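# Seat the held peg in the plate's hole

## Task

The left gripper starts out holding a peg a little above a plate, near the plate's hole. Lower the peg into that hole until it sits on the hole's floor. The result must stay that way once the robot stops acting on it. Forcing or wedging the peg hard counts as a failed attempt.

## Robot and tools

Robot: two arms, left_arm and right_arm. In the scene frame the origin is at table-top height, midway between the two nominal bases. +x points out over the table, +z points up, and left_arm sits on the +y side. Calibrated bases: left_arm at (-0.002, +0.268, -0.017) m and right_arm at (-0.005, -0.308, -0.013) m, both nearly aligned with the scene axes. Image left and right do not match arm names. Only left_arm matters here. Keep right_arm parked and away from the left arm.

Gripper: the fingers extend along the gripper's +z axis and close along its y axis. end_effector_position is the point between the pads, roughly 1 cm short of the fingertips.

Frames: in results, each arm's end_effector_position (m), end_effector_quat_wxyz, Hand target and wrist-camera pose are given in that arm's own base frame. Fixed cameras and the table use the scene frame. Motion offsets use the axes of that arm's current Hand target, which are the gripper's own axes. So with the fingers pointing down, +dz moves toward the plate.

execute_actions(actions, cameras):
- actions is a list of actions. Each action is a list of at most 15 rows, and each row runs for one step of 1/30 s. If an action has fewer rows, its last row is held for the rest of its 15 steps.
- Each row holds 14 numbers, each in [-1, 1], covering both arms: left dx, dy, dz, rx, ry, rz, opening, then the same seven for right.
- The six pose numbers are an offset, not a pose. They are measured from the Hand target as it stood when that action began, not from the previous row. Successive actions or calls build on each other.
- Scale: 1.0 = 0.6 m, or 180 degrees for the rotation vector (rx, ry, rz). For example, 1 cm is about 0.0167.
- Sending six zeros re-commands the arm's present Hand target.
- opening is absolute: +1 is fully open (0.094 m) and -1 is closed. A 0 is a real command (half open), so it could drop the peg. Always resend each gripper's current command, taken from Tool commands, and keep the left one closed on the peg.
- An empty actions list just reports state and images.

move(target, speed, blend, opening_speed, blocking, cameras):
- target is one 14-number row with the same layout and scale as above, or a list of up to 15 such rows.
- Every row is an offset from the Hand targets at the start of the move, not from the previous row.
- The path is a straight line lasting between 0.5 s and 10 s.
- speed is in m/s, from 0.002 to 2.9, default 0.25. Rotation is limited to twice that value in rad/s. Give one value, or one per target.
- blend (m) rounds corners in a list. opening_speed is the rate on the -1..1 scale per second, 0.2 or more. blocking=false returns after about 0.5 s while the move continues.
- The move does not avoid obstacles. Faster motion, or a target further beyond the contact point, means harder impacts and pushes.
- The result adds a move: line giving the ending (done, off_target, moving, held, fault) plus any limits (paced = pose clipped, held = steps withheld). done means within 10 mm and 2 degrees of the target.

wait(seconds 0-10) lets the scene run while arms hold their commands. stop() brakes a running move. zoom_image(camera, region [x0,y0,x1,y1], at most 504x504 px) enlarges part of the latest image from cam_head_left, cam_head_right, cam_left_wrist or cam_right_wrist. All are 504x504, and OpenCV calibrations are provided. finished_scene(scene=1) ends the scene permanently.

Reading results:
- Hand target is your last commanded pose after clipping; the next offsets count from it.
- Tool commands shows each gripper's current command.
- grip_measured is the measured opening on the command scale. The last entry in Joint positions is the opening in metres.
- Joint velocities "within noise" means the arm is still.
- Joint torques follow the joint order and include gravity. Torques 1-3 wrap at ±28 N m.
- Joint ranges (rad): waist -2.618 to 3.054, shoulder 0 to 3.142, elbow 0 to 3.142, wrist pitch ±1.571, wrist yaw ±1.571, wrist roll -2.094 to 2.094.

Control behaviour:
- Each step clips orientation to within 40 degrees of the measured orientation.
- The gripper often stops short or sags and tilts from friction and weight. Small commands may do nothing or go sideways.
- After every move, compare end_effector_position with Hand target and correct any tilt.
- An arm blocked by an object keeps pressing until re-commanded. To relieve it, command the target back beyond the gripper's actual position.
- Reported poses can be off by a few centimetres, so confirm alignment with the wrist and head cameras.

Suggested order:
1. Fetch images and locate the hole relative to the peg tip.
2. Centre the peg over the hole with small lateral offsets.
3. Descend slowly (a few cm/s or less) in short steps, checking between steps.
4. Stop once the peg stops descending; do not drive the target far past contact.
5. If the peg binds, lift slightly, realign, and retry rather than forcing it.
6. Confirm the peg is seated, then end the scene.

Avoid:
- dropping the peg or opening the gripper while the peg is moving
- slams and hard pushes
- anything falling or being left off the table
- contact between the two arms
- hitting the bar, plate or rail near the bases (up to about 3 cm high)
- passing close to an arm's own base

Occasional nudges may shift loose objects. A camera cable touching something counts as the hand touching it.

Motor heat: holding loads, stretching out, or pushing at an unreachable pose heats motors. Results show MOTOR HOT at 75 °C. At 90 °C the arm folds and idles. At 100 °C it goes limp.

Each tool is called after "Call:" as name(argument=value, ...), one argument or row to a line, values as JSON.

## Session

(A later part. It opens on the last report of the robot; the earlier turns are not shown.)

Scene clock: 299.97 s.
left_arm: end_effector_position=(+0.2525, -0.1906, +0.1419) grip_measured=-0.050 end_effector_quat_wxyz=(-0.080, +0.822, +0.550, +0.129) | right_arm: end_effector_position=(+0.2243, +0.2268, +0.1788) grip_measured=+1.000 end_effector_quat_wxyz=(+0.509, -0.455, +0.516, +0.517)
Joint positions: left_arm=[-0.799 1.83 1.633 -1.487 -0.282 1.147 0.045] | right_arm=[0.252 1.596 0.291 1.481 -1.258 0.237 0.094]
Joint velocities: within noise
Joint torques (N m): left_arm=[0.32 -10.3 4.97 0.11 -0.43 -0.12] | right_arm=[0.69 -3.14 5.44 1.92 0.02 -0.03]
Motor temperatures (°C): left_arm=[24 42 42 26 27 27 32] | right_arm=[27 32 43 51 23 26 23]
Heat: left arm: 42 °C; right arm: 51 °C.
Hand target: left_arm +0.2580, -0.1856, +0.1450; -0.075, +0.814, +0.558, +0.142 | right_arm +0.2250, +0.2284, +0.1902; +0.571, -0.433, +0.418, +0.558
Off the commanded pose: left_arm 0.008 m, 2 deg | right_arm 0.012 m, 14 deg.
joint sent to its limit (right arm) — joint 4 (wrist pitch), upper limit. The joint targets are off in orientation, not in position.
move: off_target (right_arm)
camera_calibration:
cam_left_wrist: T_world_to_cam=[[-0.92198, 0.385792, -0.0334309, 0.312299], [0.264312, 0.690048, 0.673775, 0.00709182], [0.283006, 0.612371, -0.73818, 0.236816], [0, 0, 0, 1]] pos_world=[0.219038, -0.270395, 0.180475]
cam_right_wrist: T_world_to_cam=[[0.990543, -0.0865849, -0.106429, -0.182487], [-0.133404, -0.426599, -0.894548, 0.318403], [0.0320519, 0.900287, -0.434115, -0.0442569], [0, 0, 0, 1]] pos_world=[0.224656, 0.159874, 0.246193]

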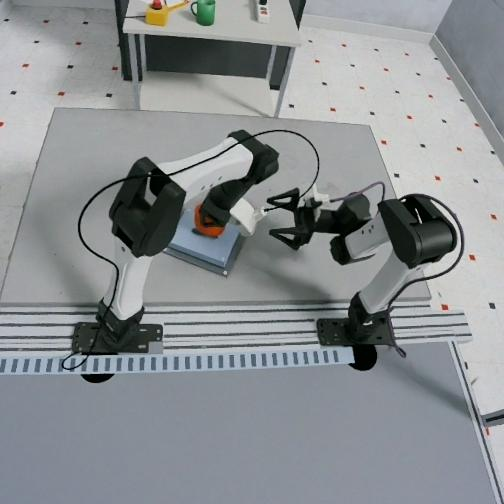

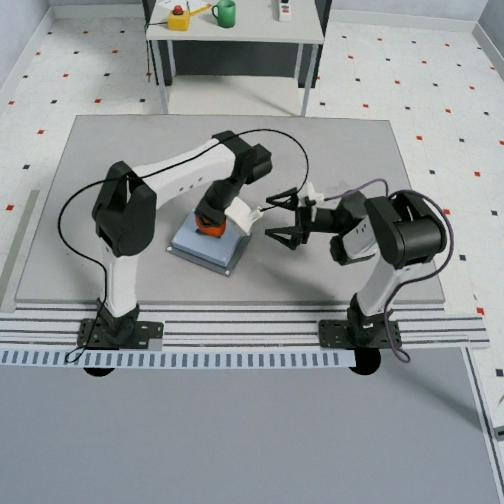

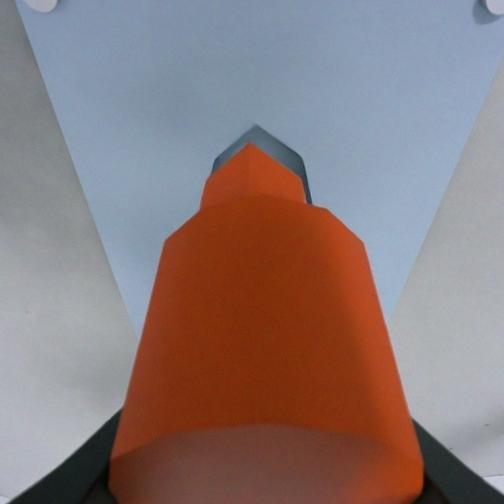

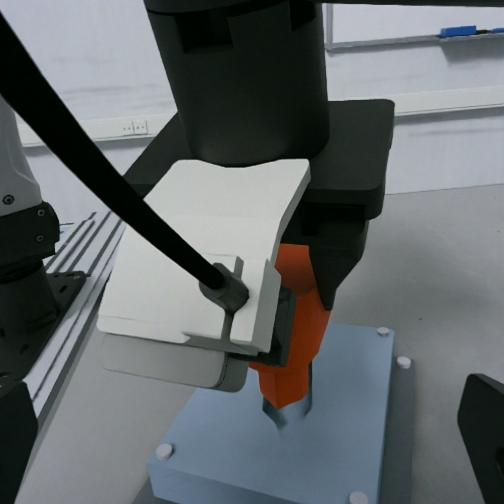

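Call:
move(
  target=[-0.0013,-0.002,0.0137,0,0,0,-1,0,0,0,0,0,0,1],
  speed=0.04,
  cameras=["cam_left_wrist","cam_right_wrist"],
)

Call:
zoom_image(
  camera="cam_right_wrist",
  region=[210, 330, 350, 470],
)

Call:
zoom_image(
  camera="cam_left_wrist",
  region=[190, 100, 310, 220],
)

Scene clock: 313.70 s.
left_arm: end_effector_position=(+0.2525, -0.1887, +0.1318) grip_measured=-0.050 end_effector_quat_wxyz=(-0.083, +0.820, +0.551, +0.128) | right_arm: end_effector_position=(+0.2243, +0.2268, +0.1788) grip_measured=+1.000 end_effector_quat_wxyz=(+0.510, -0.455, +0.516, +0.517)
Joint positions: left_arm=[-0.795 1.83 1.592 -1.452 -0.283 1.147 0.045] | right_arm=[0.252 1.596 0.291 1.481 -1.258 0.237 0.094]
Joint velocities: within noise
Joint torques (N m): left_arm=[0.34 -11.02 4.96 0.12 -0.42 -0.09] | right_arm=[0.7 -3.11 5.41 1.91 0.04 -0.03]
Motor temperatures (°C): left_arm=[24 44 40 26 27 27 32] | right_arm=[27 32 43 51 23 26 23]
Heat: left arm: 44 °C; right arm: 51 °C.
Hand target: left_arm +0.2578, -0.1835, +0.1369; -0.075, +0.814, +0.558, +0.142 | right_arm +0.2250, +0.2284, +0.1902; +0.571, -0.433, +0.418, +0.558
Off the commanded pose: left_arm 0.009 m, 2 deg | right_arm 0.012 m, 14 deg.
joint sent to its limit (right arm) — joint 4 (wrist pitch), upper limit. The joint targets are off in orientation, not in position.
move: off_target (right_arm)
camera_calibration:
cam_left_wrist: T_world_to_cam=[[-0.923658, 0.382175, -0.0282529, 0.310215], [0.263947, 0.687902, 0.676109, 0.0120617], [0.277827, 0.617036, -0.73626, 0.230049], [0, 0, 0, 1]] pos_world=[0.219435, -0.268802, 0.169985]
cam_right_wrist: T_world_to_cam=[[0.990607, -0.086723, -0.105723, -0.182553], [-0.132827, -0.426597, -0.894635, 0.318281], [0.0324844, 0.900274, -0.434109, -0.0443506], [0, 0, 0, 1]] pos_world=[0.224555, 0.159874, 0.246192]
Images, in order (width x height): cam_left_wrist 504x504, cam_right_wrist 504x504.

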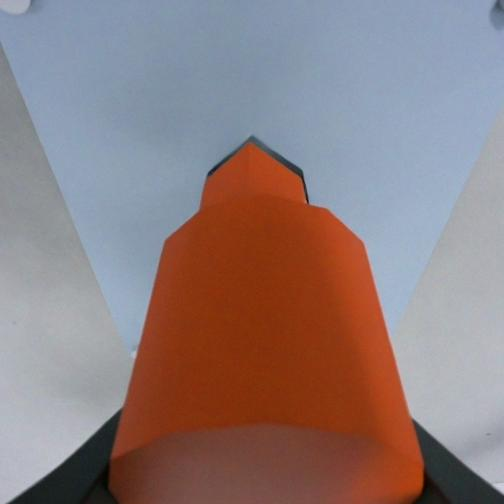

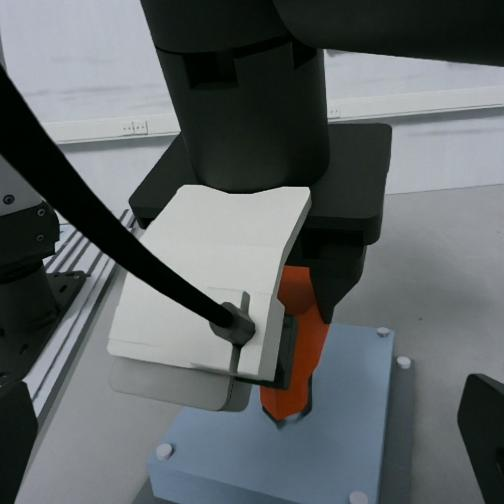

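Scaled by 3.600 from the camera's 504x504 image, which has a finer 720x720 frame.

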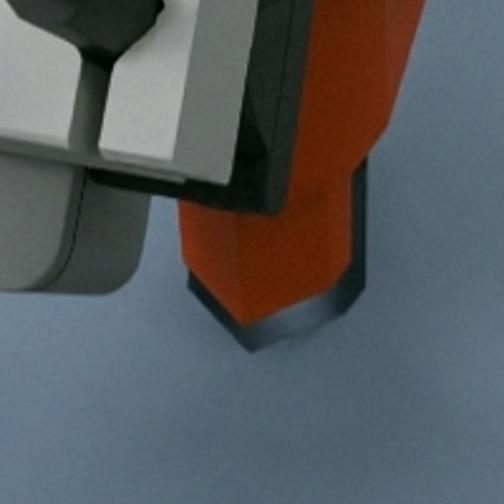

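Scaled by 4.200 from the camera's 504x504 image, which has a finer 720x720 frame.

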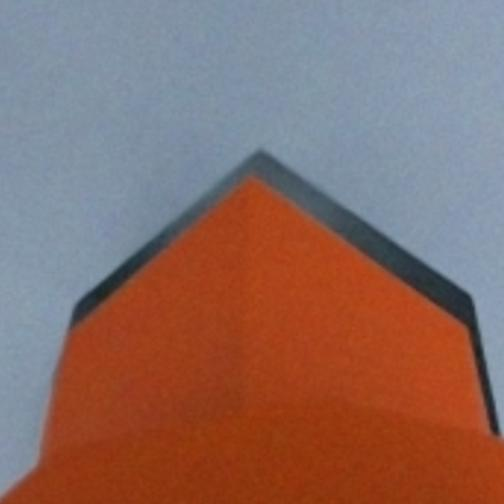

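Call:
move(
  target=[0.0005,0.0002,0.0053,0,0,0,-1,0,0,0,0,0,0,1],
  speed=0.04,
  cameras=["cam_left_wrist","cam_right_wrist"],
)

Call:
zoom_image(
  camera="cam_right_wrist",
  region=[220, 350, 330, 460],
)

Call:
zoom_image(
  camera="cam_left_wrist",
  region=[190, 100, 310, 220],
)

Scene clock: 331.50 s.
left_arm: end_effector_position=(+0.2531, -0.1875, +0.1283) grip_measured=-0.050 end_effector_quat_wxyz=(-0.083, +0.819, +0.552, +0.128) | right_arm: end_effector_position=(+0.2243, +0.2268, +0.1788) grip_measured=+1.000 end_effector_quat_wxyz=(+0.510, -0.455, +0.516, +0.517)
Joint positions: left_arm=[-0.791 1.83 1.578 -1.439 -0.284 1.147 0.045] | right_arm=[0.252 1.596 0.291 1.481 -1.258 0.236 0.094]
Joint velocities: within noise
Joint torques (N m): left_arm=[0.34 -11.17 4.94 0.09 -0.42 -0.05] | right_arm=[0.69 -3.11 5.38 1.91 0.02 0.01]
Motor temperatures (°C): left_arm=[24 45 40 26 27 27 32] | right_arm=[27 32 43 52 23 26 23]
Heat: left arm: 45 °C; right arm: 52 °C.
Hand target: left_arm +0.2584, -0.1824, +0.1339; -0.075, +0.814, +0.558, +0.142 | right_arm +0.2251, +0.2284, +0.1902; +0.571, -0.433, +0.418, +0.558
Off the commanded pose: left_arm 0.009 m, 2 deg | right_arm 0.012 m, 14 deg.
joint sent to its limit (right arm) — joint 4 (wrist pitch), upper limit. The joint targets are off in orientation, not in position.
move: off_target (right_arm)
camera_calibration:
cam_left_wrist: T_world_to_cam=[[-0.925119, 0.378669, -0.0276565, 0.309845], [0.26152, 0.688333, 0.676612, 0.014072], [0.275249, 0.618714, -0.73582, 0.227554], [0, 0, 0, 1]] pos_world=[0.220329, -0.267806, 0.166487]
cam_right_wrist: T_world_to_cam=[[0.990655, -0.0866646, -0.10532, -0.182672], [-0.132438, -0.426617, -0.894683, 0.318208], [0.0326062, 0.900271, -0.434108, -0.044378], [0, 0, 0, 1]] pos_world=[0.224555, 0.159874, 0.246191]
Images, in order (width x height): cam_left_wrist 504x504, cam_right_wrist 504x504.

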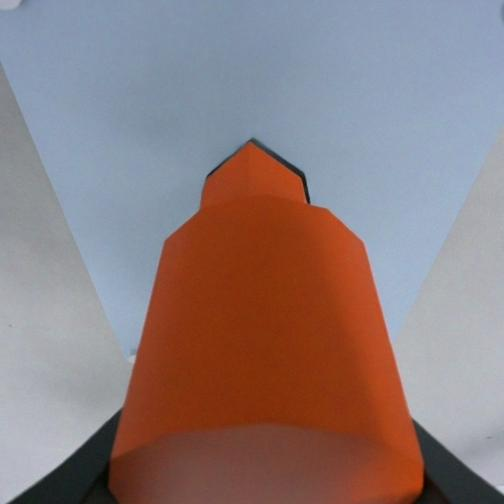

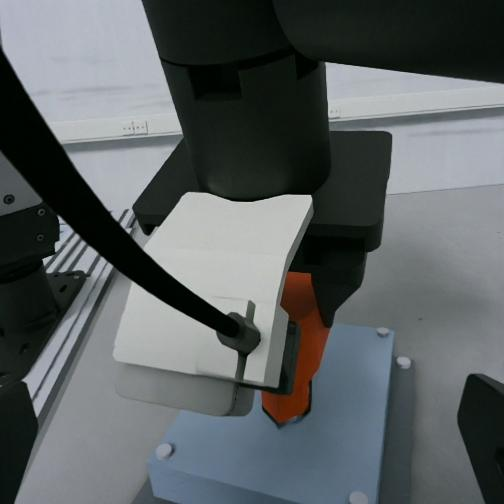

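Scaled by 4.582 from the camera's 504x504 image, which has a finer 720x720 frame.

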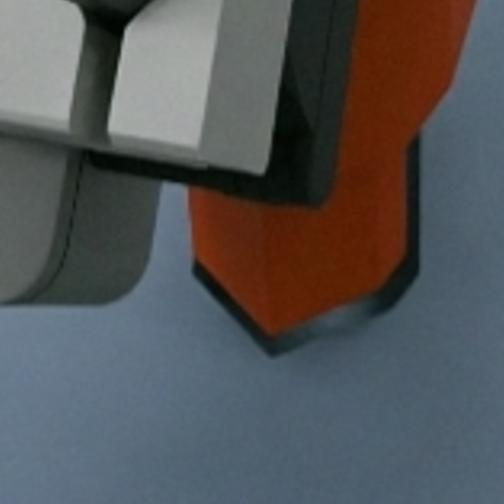

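Scaled by 4.200 from the camera's 504x504 image, which has a finer 720x720 frame.

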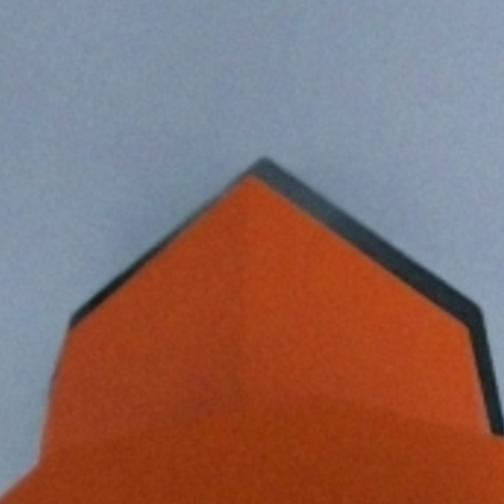

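Call:
move(
  target=[0.0013,0.0,0.0032,0,0,0,-1,0,0,0,0,0,0,1],
  speed=0.04,
  cameras=["cam_left_wrist","cam_right_wrist"],
)

Call:
zoom_image(
  camera="cam_right_wrist",
  region=[240, 370, 330, 460],
)

Call:
zoom_image(
  camera="cam_left_wrist",
  region=[190, 120, 320, 250],
)

Scene clock: 368.03 s.
left_arm: end_effector_position=(+0.2537, -0.1863, +0.1262) grip_measured=-0.050 end_effector_quat_wxyz=(-0.084, +0.818, +0.554, +0.128) | right_arm: end_effector_position=(+0.2243, +0.2268, +0.1788) grip_measured=+1.000 end_effector_quat_wxyz=(+0.510, -0.455, +0.516, +0.516)
Joint positions: left_arm=[-0.787 1.83 1.569 -1.431 -0.284 1.147 0.045] | right_arm=[0.252 1.596 0.291 1.481 -1.258 0.235 0.094]
Joint velocities: within noise
Joint torques (N m): left_arm=[0.34 -11.36 4.94 0.08 -0.43 -0.01] | right_arm=[0.68 -3.18 5.38 1.9 0.03 0.02]
Motor temperatures (°C): left_arm=[24 48 39 26 27 27 32] | right_arm=[27 32 43 53 23 26 23]
Heat: left arm: 48 °C; right arm: 53 °C.
Hand target: left_arm +0.2590, -0.1812, +0.1324; -0.075, +0.814, +0.558, +0.142 | right_arm +0.2251, +0.2284, +0.1902; +0.571, -0.433, +0.418, +0.558
Off the commanded pose: left_arm 0.010 m, 2 deg | right_arm 0.012 m, 14 deg.
joint sent to its limit (right arm) — joint 4 (wrist pitch), upper limit. The joint targets are off in orientation, not in position.
move: off_target (right_arm)
camera_calibration:
cam_left_wrist: T_world_to_cam=[[-0.92654, 0.375212, -0.0271887, 0.309642], [0.259046, 0.688749, 0.677141, 0.0151855], [0.272798, 0.620355, -0.735351, 0.22595], [0, 0, 0, 1]] pos_world=[0.221323, -0.266809, 0.164288]
cam_right_wrist: T_world_to_cam=[[0.990735, -0.0866713, -0.104554, -0.182778], [-0.13175, -0.426637, -0.894775, 0.318065], [0.0329448, 0.900261, -0.434103, -0.0444507], [0, 0, 0, 1]] pos_world=[0.224454, 0.159874, 0.246191]
Images, in order (width x height): cam_left_wrist 504x504, cam_right_wrist 504x504.

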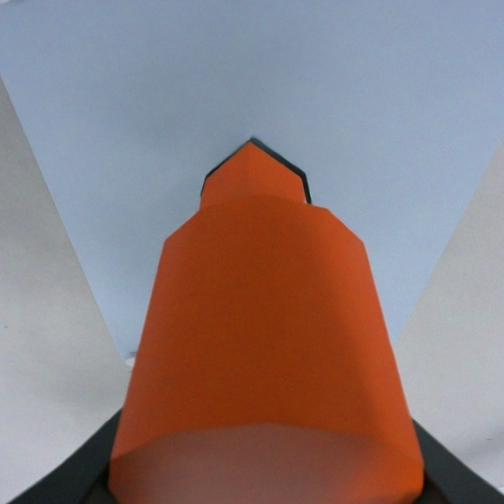

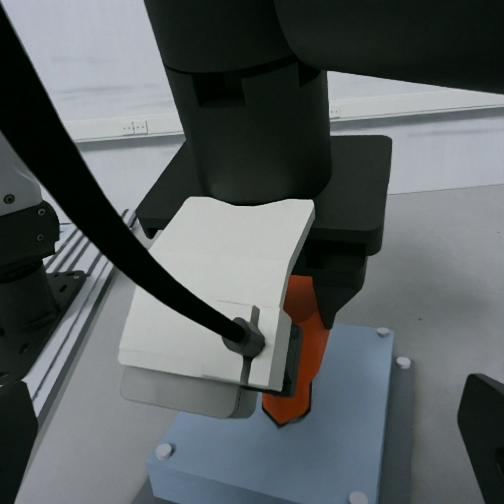

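Scaled by 5.600 from the camera's 504x504 image, which has a finer 720x720 frame.

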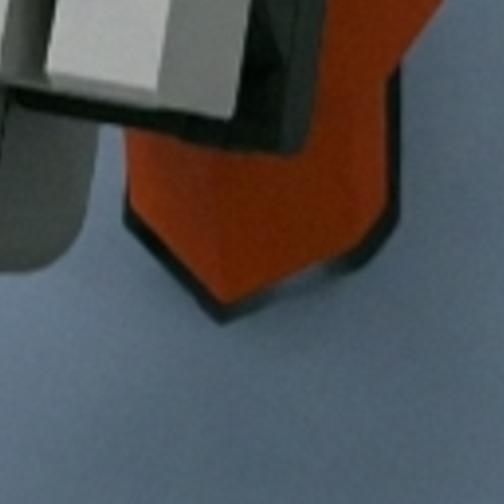

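Scaled by 3.877 from the camera's 504x504 image, which has a finer 720x720 frame.

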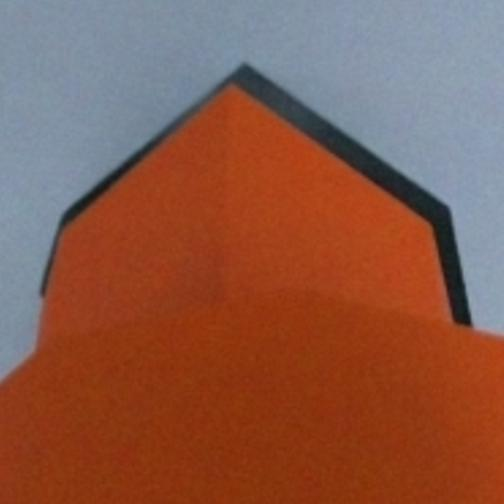

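Call:
move(
  target=[0.0018,-0.0005,0.0025,0,0,0,-1,0,0,0,0,0,0,1],
  speed=0.04,
  cameras=["cam_left_wrist","cam_right_wrist"],
)

Call:
zoom_image(
  camera="cam_right_wrist",
  region=[240, 370, 330, 460],
)

Call:
zoom_image(
  camera="cam_left_wrist",
  region=[190, 120, 320, 250],
)

Scene clock: 382.70 s.
left_arm: end_effector_position=(+0.2540, -0.1849, +0.1240) grip_measured=-0.050 end_effector_quat_wxyz=(-0.085, +0.817, +0.555, +0.128) | right_arm: end_effector_position=(+0.2242, +0.2268, +0.1788) grip_measured=+1.000 end_effector_quat_wxyz=(+0.510, -0.455, +0.516, +0.516)
Joint positions: left_arm=[-0.783 1.83 1.56 -1.424 -0.284 1.147 0.045] | right_arm=[0.252 1.596 0.291 1.481 -1.258 0.235 0.094]
Joint velocities: within noise
Joint torques (N m): left_arm=[0.34 -11.67 4.93 0.09 -0.42 0.03] | right_arm=[0.7 -3.15 5.38 1.9 0.04 0.01]
Motor temperatures (°C): left_arm=[24 49 39 25 27 27 33] | right_arm=[27 32 43 53 23 26 23]
Heat: left arm: 49 °C; right arm: 53 °C.
Hand target: left_arm +0.2593, -0.1797, +0.1313; -0.075, +0.814, +0.558, +0.142 | right_arm +0.2250, +0.2284, +0.1902; +0.571, -0.433, +0.418, +0.558
Off the commanded pose: left_arm 0.010 m, 2 deg | right_arm 0.012 m, 14 deg.
joint sent to its limit (right arm) — joint 4 (wrist pitch), upper limit. The joint targets are off in orientation, not in position.
move: off_target (right_arm)
camera_calibration:
cam_left_wrist: T_world_to_cam=[[-0.927978, 0.371782, -0.0252124, 0.308865], [0.257411, 0.688487, 0.67803, 0.0158181], [0.269437, 0.622707, -0.734602, 0.224653], [0, 0, 0, 1]] pos_world=[0.222018, -0.265614, 0.162092]
cam_right_wrist: T_world_to_cam=[[0.990804, -0.0864068, -0.104121, -0.182942], [-0.13125, -0.426805, -0.894769, 0.317978], [0.0328745, 0.900206, -0.434221, -0.0443971], [0, 0, 0, 1]] pos_world=[0.224454, 0.159874, 0.24619]
Images, in order (width x height): cam_left_wrist 504x504, cam_right_wrist 504x504.

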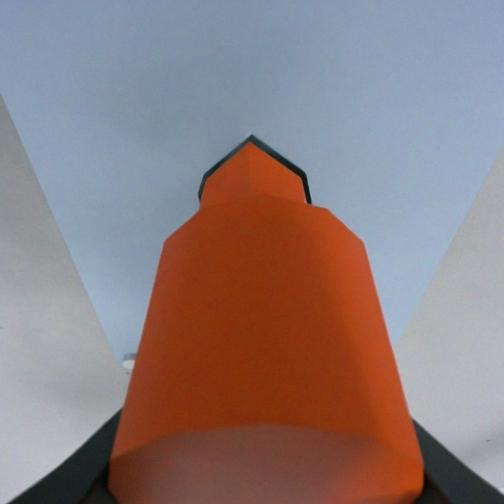

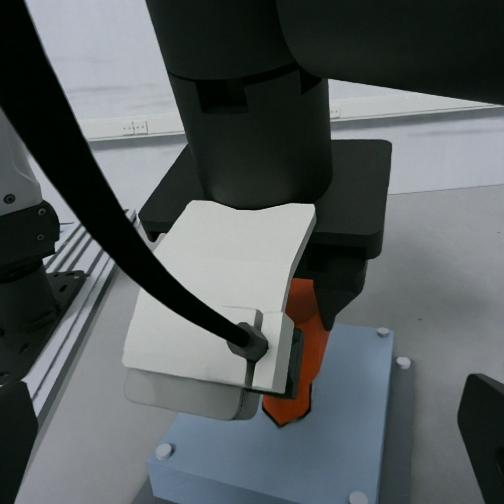

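Scaled by 5.600 from the camera's 504x504 image, which has a finer 720x720 frame.

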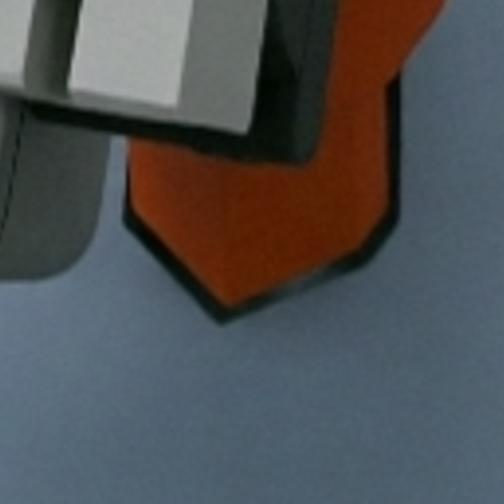

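Scaled by 3.877 from the camera's 504x504 image, which has a finer 720x720 frame.

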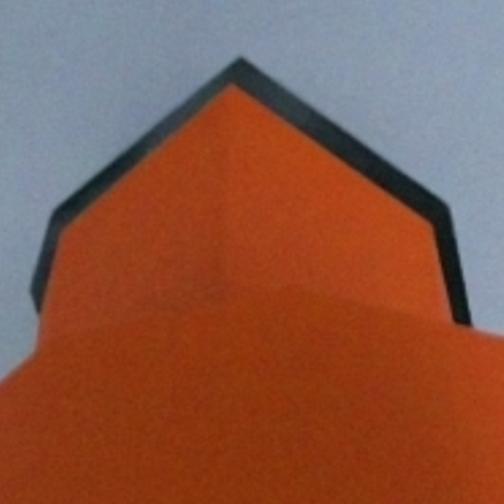

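Call:
move(
  target=[-0.0011,0,0.0038,0,0,0,-1,0,0,0,0,0,0,1],
  speed=0.03,
  cameras=["cam_left_wrist","cam_right_wrist"],
)

Call:
zoom_image(
  camera="cam_right_wrist",
  region=[240, 370, 330, 460],
)

Call:
zoom_image(
  camera="cam_left_wrist",
  region=[190, 120, 320, 250],
)

Scene clock: 396.53 s.
left_arm: end_effector_position=(+0.2540, -0.1849, +0.1217) grip_measured=-0.050 end_effector_quat_wxyz=(-0.085, +0.817, +0.555, +0.128) | right_arm: end_effector_position=(+0.2242, +0.2268, +0.1788) grip_measured=+1.000 end_effector_quat_wxyz=(+0.510, -0.456, +0.515, +0.516)
Joint positions: left_arm=[-0.783 1.83 1.551 -1.415 -0.284 1.147 0.045] | right_arm=[0.252 1.596 0.291 1.481 -1.258 0.235 0.094]
Joint velocities: within noise
Joint torques (N m): left_arm=[0.38 -11.66 4.93 0.1 -0.42 0.03] | right_arm=[0.7 -3.18 5.44 1.91 0.03 0.03]
Motor temperatures (°C): left_arm=[24 50 39 25 27 27 33] | right_arm=[27 32 43 54 23 26 23]
Heat: left arm: 50 °C; right arm: 54 °C.
Hand target: left_arm +0.2593, -0.1796, +0.1289; -0.075, +0.814, +0.558, +0.142 | right_arm +0.2250, +0.2284, +0.1902; +0.571, -0.433, +0.418, +0.558
Off the commanded pose: left_arm 0.010 m, 2 deg | right_arm 0.012 m, 14 deg.
joint sent to its limit (right arm) — joint 4 (wrist pitch), upper limit. The joint targets are off in orientation, not in position.
move: off_target (right_arm)
camera_calibration:
cam_left_wrist: T_world_to_cam=[[-0.927978, 0.371782, -0.0252124, 0.308677], [0.257411, 0.688487, 0.67803, 0.0173345], [0.269437, 0.622707, -0.734602, 0.222928], [0, 0, 0, 1]] pos_world=[0.221918, -0.265514, 0.159792]
cam_right_wrist: T_world_to_cam=[[0.990839, -0.0863858, -0.10381, -0.182931], [-0.13096, -0.426817, -0.894806, 0.31791], [0.0329908, 0.900203, -0.434219, -0.0444199], [0, 0, 0, 1]] pos_world=[0.224354, 0.159874, 0.24619]
Images, in order (width x height): cam_left_wrist 504x504, cam_right_wrist 504x504.

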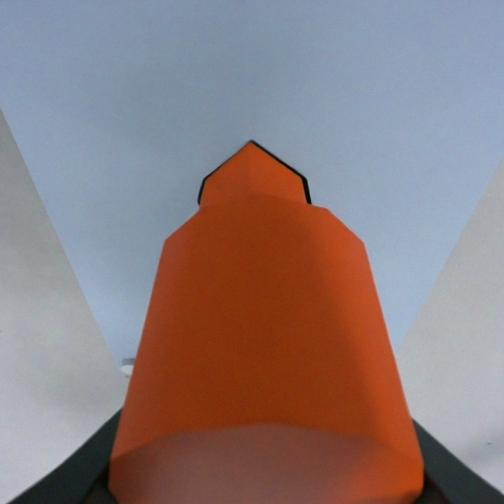

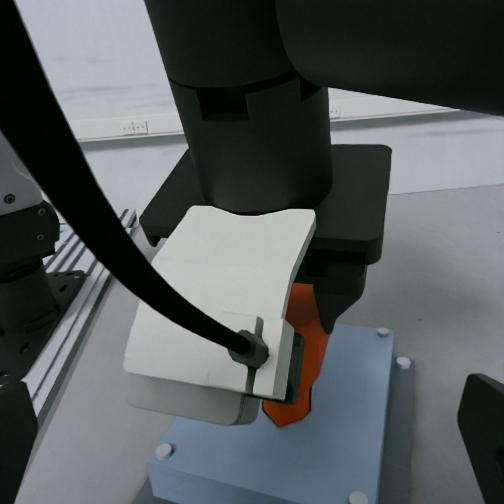

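Scaled by 5.600 from the camera's 504x504 image, which has a finer 720x720 frame.

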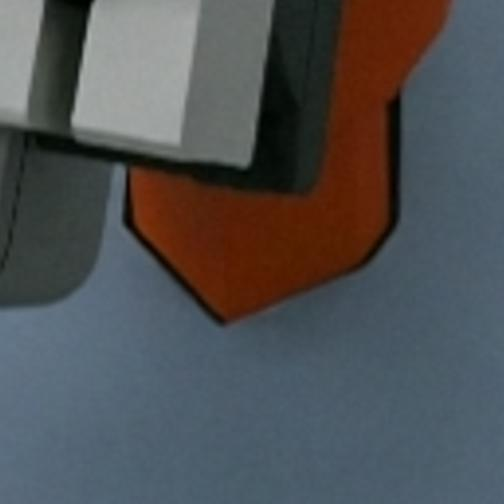

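Scaled by 3.877 from the camera's 504x504 image, which has a finer 720x720 frame.

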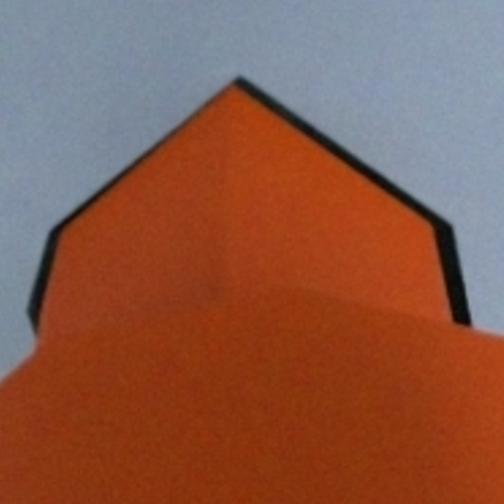

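Call:
move(
  target=[-0.0013,0,0.0043,0,0,0,-1,0,0,0,0,0,0,1],
  speed=0.03,
  cameras=["cam_left_wrist","cam_right_wrist"],
)

Call:
zoom_image(
  camera="cam_right_wrist",
  region=[240, 370, 330, 460],
)

Call:
zoom_image(
  camera="cam_left_wrist",
  region=[190, 120, 320, 250],
)

Scene clock: 405.73 s.
left_arm: end_effector_position=(+0.2541, -0.1849, +0.1192) grip_measured=-0.050 end_effector_quat_wxyz=(-0.085, +0.817, +0.555, +0.128) | right_arm: end_effector_position=(+0.2242, +0.2268, +0.1788) grip_measured=+1.000 end_effector_quat_wxyz=(+0.510, -0.456, +0.515, +0.516)
Joint positions: left_arm=[-0.783 1.83 1.541 -1.404 -0.285 1.147 0.045] | right_arm=[0.252 1.596 0.291 1.481 -1.258 0.235 0.094]
Joint velocities: within noise
Joint torques (N m): left_arm=[0.39 -11.62 4.93 0.11 -0.42 0.04] | right_arm=[0.7 -3.14 5.37 1.9 0.02 0.03]
Motor temperatures (°C): left_arm=[24 50 39 25 27 27 33] | right_arm=[27 32 43 54 23 26 23]
Heat: left arm: 50 °C; right arm: 54 °C.
Hand target: left_arm +0.2595, -0.1795, +0.1262; -0.075, +0.814, +0.558, +0.142 | right_arm +0.2250, +0.2284, +0.1902; +0.571, -0.433, +0.418, +0.558
Off the commanded pose: left_arm 0.010 m, 2 deg | right_arm 0.012 m, 14 deg.
joint sent to its limit (right arm) — joint 4 (wrist pitch), upper limit. The joint targets are off in orientation, not in position.
move: off_target (right_arm)
camera_calibration:
cam_left_wrist: T_world_to_cam=[[-0.927932, 0.37184, -0.0260164, 0.308838], [0.25693, 0.688615, 0.678083, 0.0191371], [0.270054, 0.62253, -0.734525, 0.220868], [0, 0, 0, 1]] pos_world=[0.222018, -0.265513, 0.157291]
cam_right_wrist: T_world_to_cam=[[0.990839, -0.0863858, -0.10381, -0.182931], [-0.13096, -0.426817, -0.894806, 0.31791], [0.0329908, 0.900203, -0.434219, -0.0444199], [0, 0, 0, 1]] pos_world=[0.224354, 0.159874, 0.24619]
Images, in order (width x height): cam_left_wrist 504x504, cam_right_wrist 504x504.

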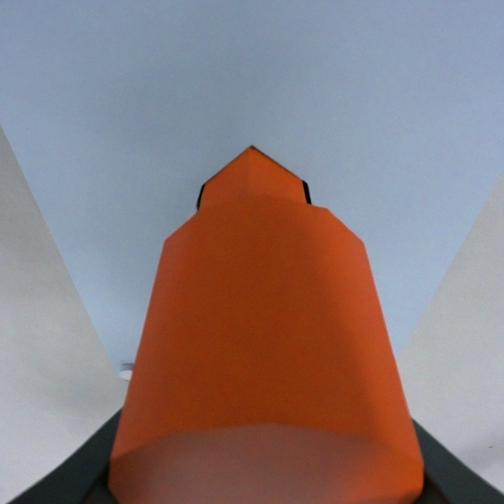

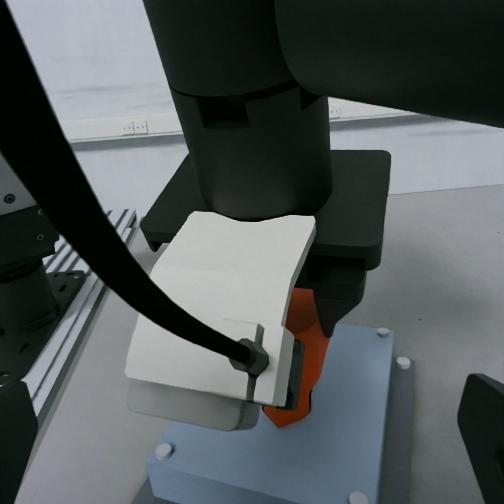

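Scaled by 5.600 from the camera's 504x504 image, which has a finer 720x720 frame.

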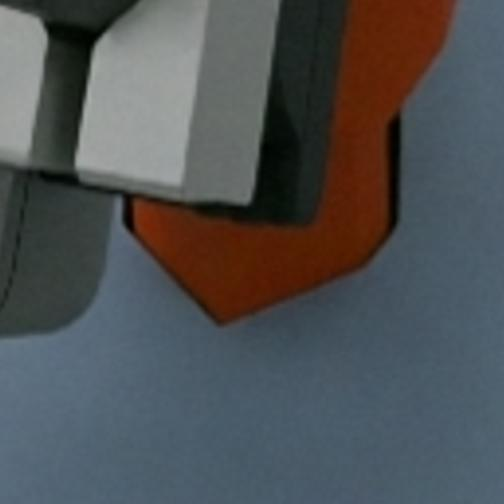

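Scaled by 3.877 from the camera's 504x504 image, which has a finer 720x720 frame.

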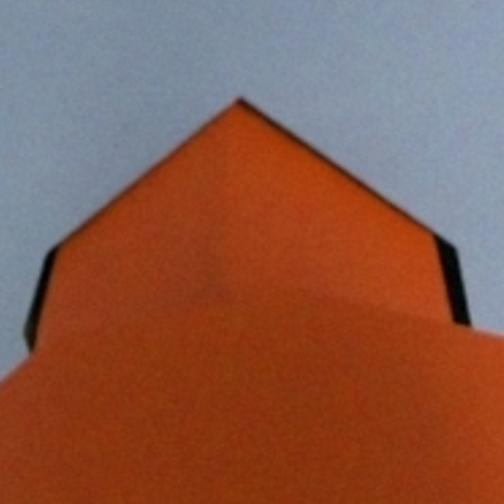

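Call:
move(
  target=[-0.0021,0,0.0065,0,0,0,-1,0,0,0,0,0,0,1],
  speed=0.03,
  cameras=["cam_left_wrist","cam_right_wrist"],
)

Call:
zoom_image(
  camera="cam_left_wrist",
  region=[190, 120, 320, 250],
)

Scene clock: 413.90 s.
left_arm: end_effector_position=(+0.2542, -0.1849, +0.1155) grip_measured=-0.050 end_effector_quat_wxyz=(-0.085, +0.817, +0.555, +0.129) | right_arm: end_effector_position=(+0.2242, +0.2268, +0.1788) grip_measured=+1.000 end_effector_quat_wxyz=(+0.510, -0.456, +0.515, +0.516)
Joint positions: left_arm=[-0.783 1.83 1.526 -1.388 -0.285 1.147 0.045] | right_arm=[0.252 1.596 0.291 1.481 -1.258 0.234 0.094]
Joint velocities: within noise
Joint torques (N m): left_arm=[0.4 -11.51 4.93 0.07 -0.42 0.04] | right_arm=[0.73 -3.19 5.39 1.9 0.02 0.02]
Motor temperatures (°C): left_arm=[24 50 39 25 27 27 33] | right_arm=[27 32 43 54 23 26 23]
Heat: left arm: 50 °C; right arm: 54 °C.
Hand target: left_arm +0.2597, -0.1796, +0.1221; -0.075, +0.814, +0.558, +0.142 | right_arm +0.2250, +0.2284, +0.1902; +0.571, -0.433, +0.418, +0.558
Off the commanded pose: left_arm 0.010 m, 2 deg | right_arm 0.012 m, 14 deg.
joint sent to its limit (right arm) — joint 4 (wrist pitch), upper limit. The joint targets are off in orientation, not in position.
move: off_target (right_arm)
camera_calibration:
cam_left_wrist: T_world_to_cam=[[-0.927892, 0.371855, -0.0272121, 0.308917], [0.256232, 0.688991, 0.677964, 0.0219877], [0.270853, 0.622105, -0.734591, 0.217795], [0, 0, 0, 1]] pos_world=[0.222017, -0.265513, 0.15349]
cam_right_wrist: T_world_to_cam=[[0.990882, -0.0864187, -0.103368, -0.183043], [-0.130576, -0.426824, -0.894858, 0.317838], [0.0332124, 0.900196, -0.434216, -0.0444695], [0, 0, 0, 1]] pos_world=[0.224353, 0.159874, 0.246189]
Images, in order (width x height): cam_left_wrist 504x504, cam_right_wrist 504x504.

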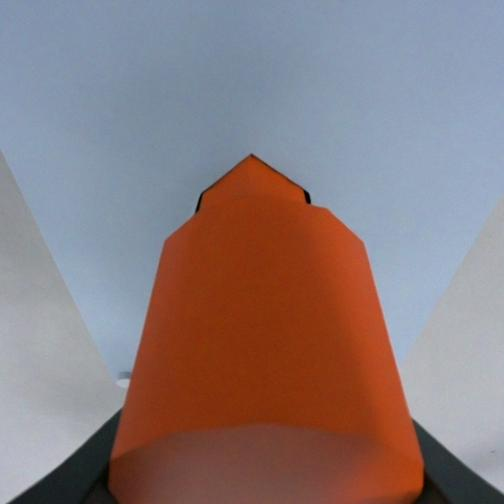

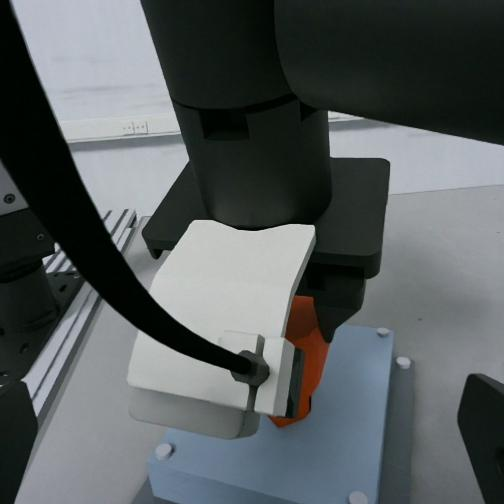

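Scaled by 3.877 from the camera's 504x504 image, which has a finer 720x720 frame.

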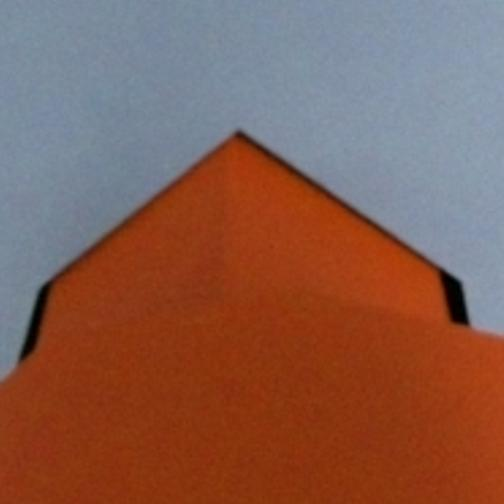

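Call:
move(
  target=[-0.0021,-0.0002,0.0065,0,0,0,-1,0,0,0,0,0,0,1],
  speed=0.03,
  cameras=["cam_left_wrist"],
)

Call:
zoom_image(
  camera="cam_left_wrist",
  region=[190, 120, 320, 250],
)

Scene clock: 416.73 s.
left_arm: end_effector_position=(+0.2541, -0.1848, +0.1116) grip_measured=-0.050 end_effector_quat_wxyz=(-0.084, +0.817, +0.555, +0.129) | right_arm: end_effector_position=(+0.2242, +0.2268, +0.1788) grip_measured=+1.000 end_effector_quat_wxyz=(+0.510, -0.456, +0.515, +0.516)
Joint positions: left_arm=[-0.783 1.83 1.511 -1.372 -0.285 1.147 0.045] | right_arm=[0.252 1.596 0.291 1.481 -1.258 0.234 0.094]
Joint velocities: within noise
Joint torques (N m): left_arm=[0.42 -11.41 4.9 0.09 -0.42 0.04] | right_arm=[0.69 -3.14 5.41 1.91 0.03 0.03]
Motor temperatures (°C): left_arm=[24 51 39 25 27 27 33] | right_arm=[27 32 43 54 23 26 23]
Heat: left arm: 51 °C; right arm: 54 °C.
Hand target: left_arm +0.2597, -0.1796, +0.1180; -0.075, +0.814, +0.558, +0.142 | right_arm +0.2251, +0.2284, +0.1902; +0.571, -0.433, +0.418, +0.558
Off the commanded pose: left_arm 0.010 m, 2 deg | right_arm 0.012 m, 14 deg.
joint sent to its limit (right arm) — joint 4 (wrist pitch), upper limit. The joint targets are off in orientation, not in position.
move: off_target (right_arm)
camera_calibration:
cam_left_wrist: T_world_to_cam=[[-0.927884, 0.371821, -0.0279468, 0.308782], [0.255833, 0.689374, 0.677726, 0.0247472], [0.271258, 0.621701, -0.734783, 0.214799], [0, 0, 0, 1]] pos_world=[0.221916, -0.265413, 0.149688]
Images, in order (width x height): cam_left_wrist 504x504.

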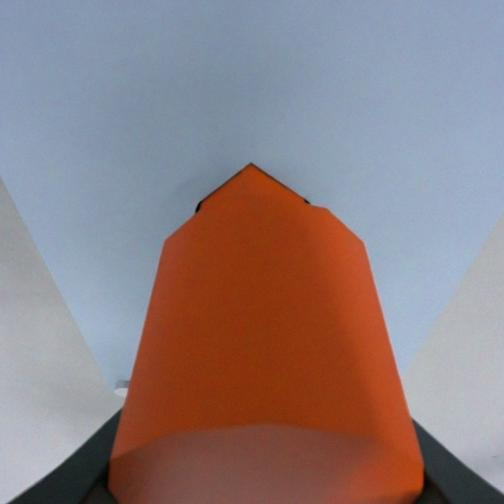

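Scaled by 3.877 from the camera's 504x504 image, which has a finer 720x720 frame.

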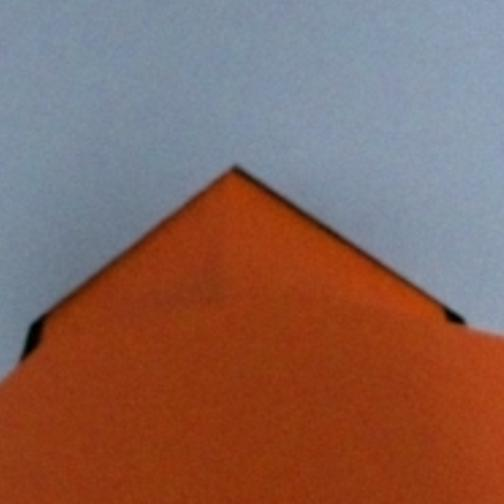

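Call:
move(
  target=[-0.0021,0,0.0065,0,0,0,-1,0,0,0,0,0,0,1],
  speed=0.03,
  cameras=["cam_left_wrist"],
)

Call:
zoom_image(
  camera="cam_left_wrist",
  region=[190, 120, 320, 250],
)

Scene clock: 420.10 s.
left_arm: end_effector_position=(+0.2541, -0.1848, +0.1080) grip_measured=-0.050 end_effector_quat_wxyz=(-0.083, +0.817, +0.556, +0.129) | right_arm: end_effector_position=(+0.2242, +0.2268, +0.1788) grip_measured=+1.000 end_effector_quat_wxyz=(+0.510, -0.456, +0.515, +0.516)
Joint positions: left_arm=[-0.783 1.83 1.497 -1.357 -0.285 1.147 0.045] | right_arm=[0.252 1.596 0.291 1.481 -1.258 0.234 0.094]
Joint velocities: within noise
Joint torques (N m): left_arm=[0.44 -11.26 4.9 0.12 -0.42 0.04] | right_arm=[0.7 -3.19 5.42 1.9 0.02 0.02]
Motor temperatures (°C): left_arm=[24 51 39 25 27 27 33] | right_arm=[27 32 43 54 23 26 23]
Heat: left arm: 51 °C; right arm: 54 °C.
Hand target: left_arm +0.2598, -0.1796, +0.1139; -0.075, +0.814, +0.558, +0.142 | right_arm +0.2251, +0.2284, +0.1902; +0.571, -0.433, +0.418, +0.558
Off the commanded pose: left_arm 0.010 m, 2 deg | right_arm 0.012 m, 14 deg.
joint sent to its limit (right arm) — joint 4 (wrist pitch), upper limit. The joint targets are off in orientation, not in position.
move: off_target (right_arm)
camera_calibration:
cam_left_wrist: T_world_to_cam=[[-0.927844, 0.371815, -0.0293011, 0.308868], [0.255135, 0.69005, 0.677301, 0.0275849], [0.27205, 0.620954, -0.735122, 0.211827], [0, 0, 0, 1]] pos_world=[0.221916, -0.265412, 0.146086]
Images, in order (width x height): cam_left_wrist 504x504.

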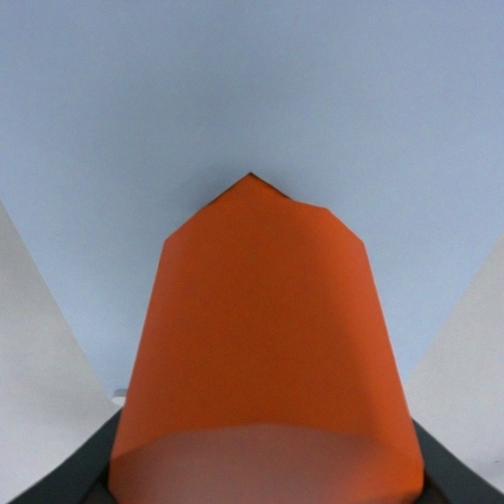

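Scaled by 3.877 from the camera's 504x504 image, which has a finer 720x720 frame.

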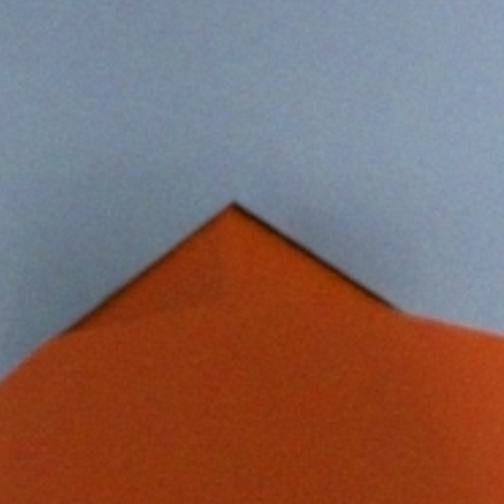

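Call:
move(
  target=[-0.0016,0,0.0049,0,0,0,-1,0,0,0,0,0,0,1],
  speed=0.03,
  cameras=["cam_left_wrist","cam_right_wrist"],
)

Call:
zoom_image(
  camera="cam_left_wrist",
  region=[190, 120, 320, 250],
)

Call:
zoom_image(
  camera="cam_right_wrist",
  region=[220, 320, 370, 470],
)

Scene clock: 424.77 s.
left_arm: end_effector_position=(+0.2542, -0.1849, +0.1053) grip_measured=-0.050 end_effector_quat_wxyz=(-0.083, +0.817, +0.556, +0.129) | right_arm: end_effector_position=(+0.2242, +0.2268, +0.1788) grip_measured=+1.000 end_effector_quat_wxyz=(+0.510, -0.456, +0.515, +0.516)
Joint positions: left_arm=[-0.783 1.83 1.486 -1.344 -0.285 1.147 0.045] | right_arm=[0.252 1.596 0.291 1.481 -1.258 0.234 0.094]
Joint velocities: within noise
Joint torques (N m): left_arm=[0.44 -11.15 4.9 0.09 -0.42 0.04] | right_arm=[0.68 -3.07 5.33 1.91 0.04 0.03]
Motor temperatures (°C): left_arm=[24 51 39 25 27 27 33] | right_arm=[27 32 43 54 23 26 23]
Heat: left arm: 51 °C; right arm: 54 °C.
Hand target: left_arm +0.2599, -0.1796, +0.1108; -0.075, +0.814, +0.558, +0.142 | right_arm +0.2251, +0.2284, +0.1902; +0.571, -0.433, +0.418, +0.558
Off the commanded pose: left_arm 0.010 m, 2 deg | right_arm 0.012 m, 14 deg.
joint sent to its limit (right arm) — joint 4 (wrist pitch), upper limit. The joint targets are off in orientation, not in position.
move: off_target (right_arm)
camera_calibration:
cam_left_wrist: T_world_to_cam=[[-0.927816, 0.371768, -0.0307448, 0.309072], [0.254371, 0.690803, 0.676821, 0.0297598], [0.272859, 0.620145, -0.735505, 0.209547], [0, 0, 0, 1]] pos_world=[0.222015, -0.265411, 0.143483]
cam_right_wrist: T_world_to_cam=[[0.990912, -0.0864892, -0.103019, -0.183125], [-0.130291, -0.426824, -0.8949, 0.317784], [0.0334284, 0.90019, -0.434213, -0.0445179], [0, 0, 0, 1]] pos_world=[0.224353, 0.159874, 0.246189]
Images, in order (width x height): cam_left_wrist 504x504, cam_right_wrist 504x504.

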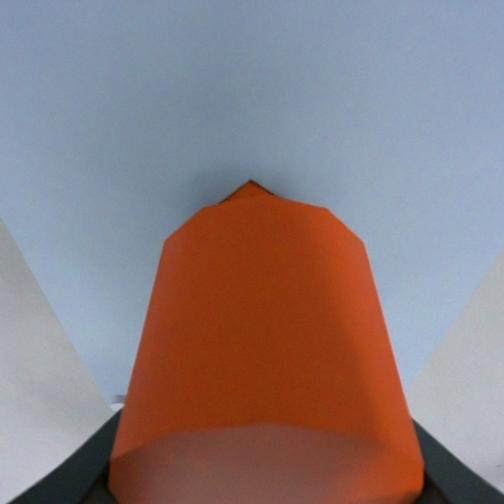

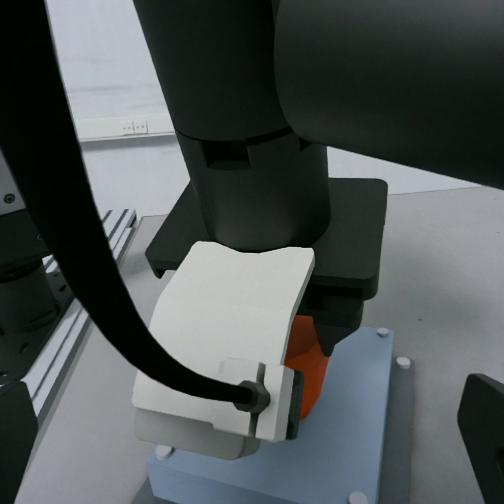

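Scaled by 3.877 from the camera's 504x504 image, which has a finer 720x720 frame.

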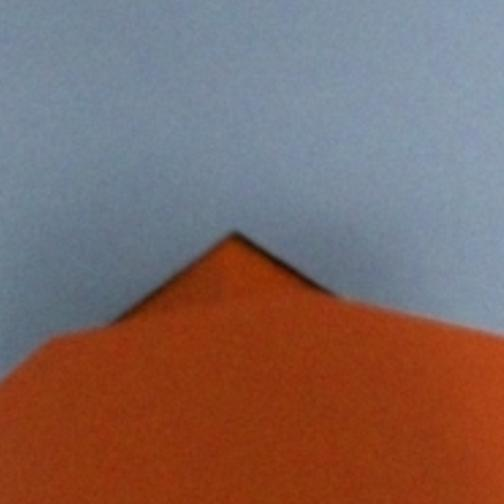

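Scaled by 3.360 from the camera's 504x504 image, which has a finer 720x720 frame.

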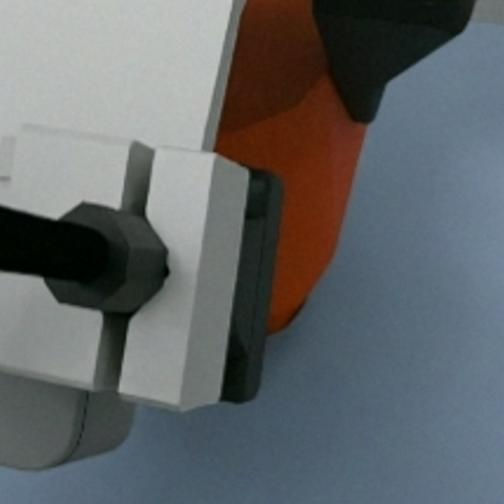

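Call:
move(
  target=[-0.0013,0,0.0041,0,0,0,-1,0,0,0,0,0,0,1],
  speed=0.03,
  cameras=["cam_left_wrist"],
)

Call:
zoom_image(
  camera="cam_left_wrist",
  region=[190, 120, 320, 250],
)

Scene clock: 427.90 s.
left_arm: end_effector_position=(+0.2543, -0.1850, +0.1031) grip_measured=-0.050 end_effector_quat_wxyz=(-0.082, +0.817, +0.556, +0.129) | right_arm: end_effector_position=(+0.2242, +0.2268, +0.1788) grip_measured=+1.000 end_effector_quat_wxyz=(+0.510, -0.456, +0.515, +0.516)
Joint positions: left_arm=[-0.783 1.83 1.478 -1.334 -0.285 1.147 0.045] | right_arm=[0.252 1.596 0.291 1.481 -1.258 0.233 0.094]
Joint velocities: within noise
Joint torques (N m): left_arm=[0.47 -11.03 4.9 0.11 -0.42 0.04] | right_arm=[0.73 -3.12 5.39 1.9 0.03 0.03]
Motor temperatures (°C): left_arm=[24 51 39 25 27 27 33] | right_arm=[27 32 43 55 23 26 23]
Heat: left arm: 51 °C; right arm: 55 °C.
Hand target: left_arm +0.2601, -0.1796, +0.1083; -0.075, +0.814, +0.558, +0.142 | right_arm +0.2251, +0.2284, +0.1902; +0.571, -0.433, +0.418, +0.558
Off the commanded pose: left_arm 0.009 m, 2 deg | right_arm 0.012 m, 14 deg.
joint sent to its limit (right arm) — joint 4 (wrist pitch), upper limit. The joint targets are off in orientation, not in position.
move: off_target (right_arm)
camera_calibration:
cam_left_wrist: T_world_to_cam=[[-0.927774, 0.371755, -0.0321515, 0.309229], [0.253658, 0.691536, 0.67634, 0.0316726], [0.273667, 0.619335, -0.735887, 0.207722], [0, 0, 0, 1]] pos_world=[0.222014, -0.26551, 0.141381]
Images, in order (width x height): cam_left_wrist 504x504.

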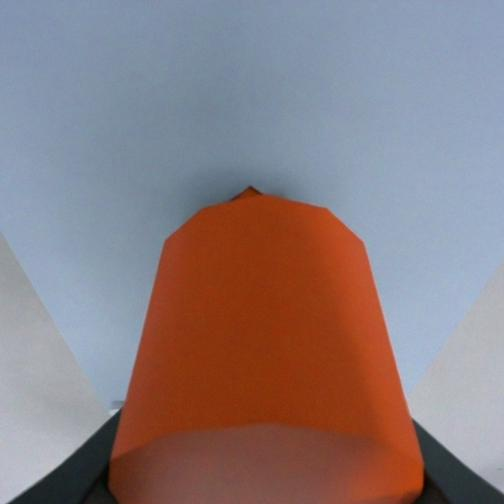

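Scaled by 3.877 from the camera's 504x504 image, which has a finer 720x720 frame.

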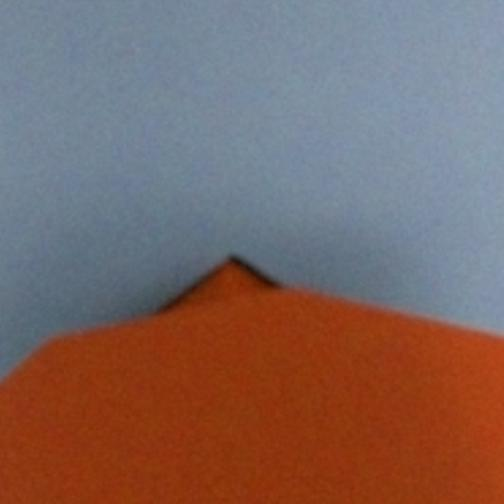

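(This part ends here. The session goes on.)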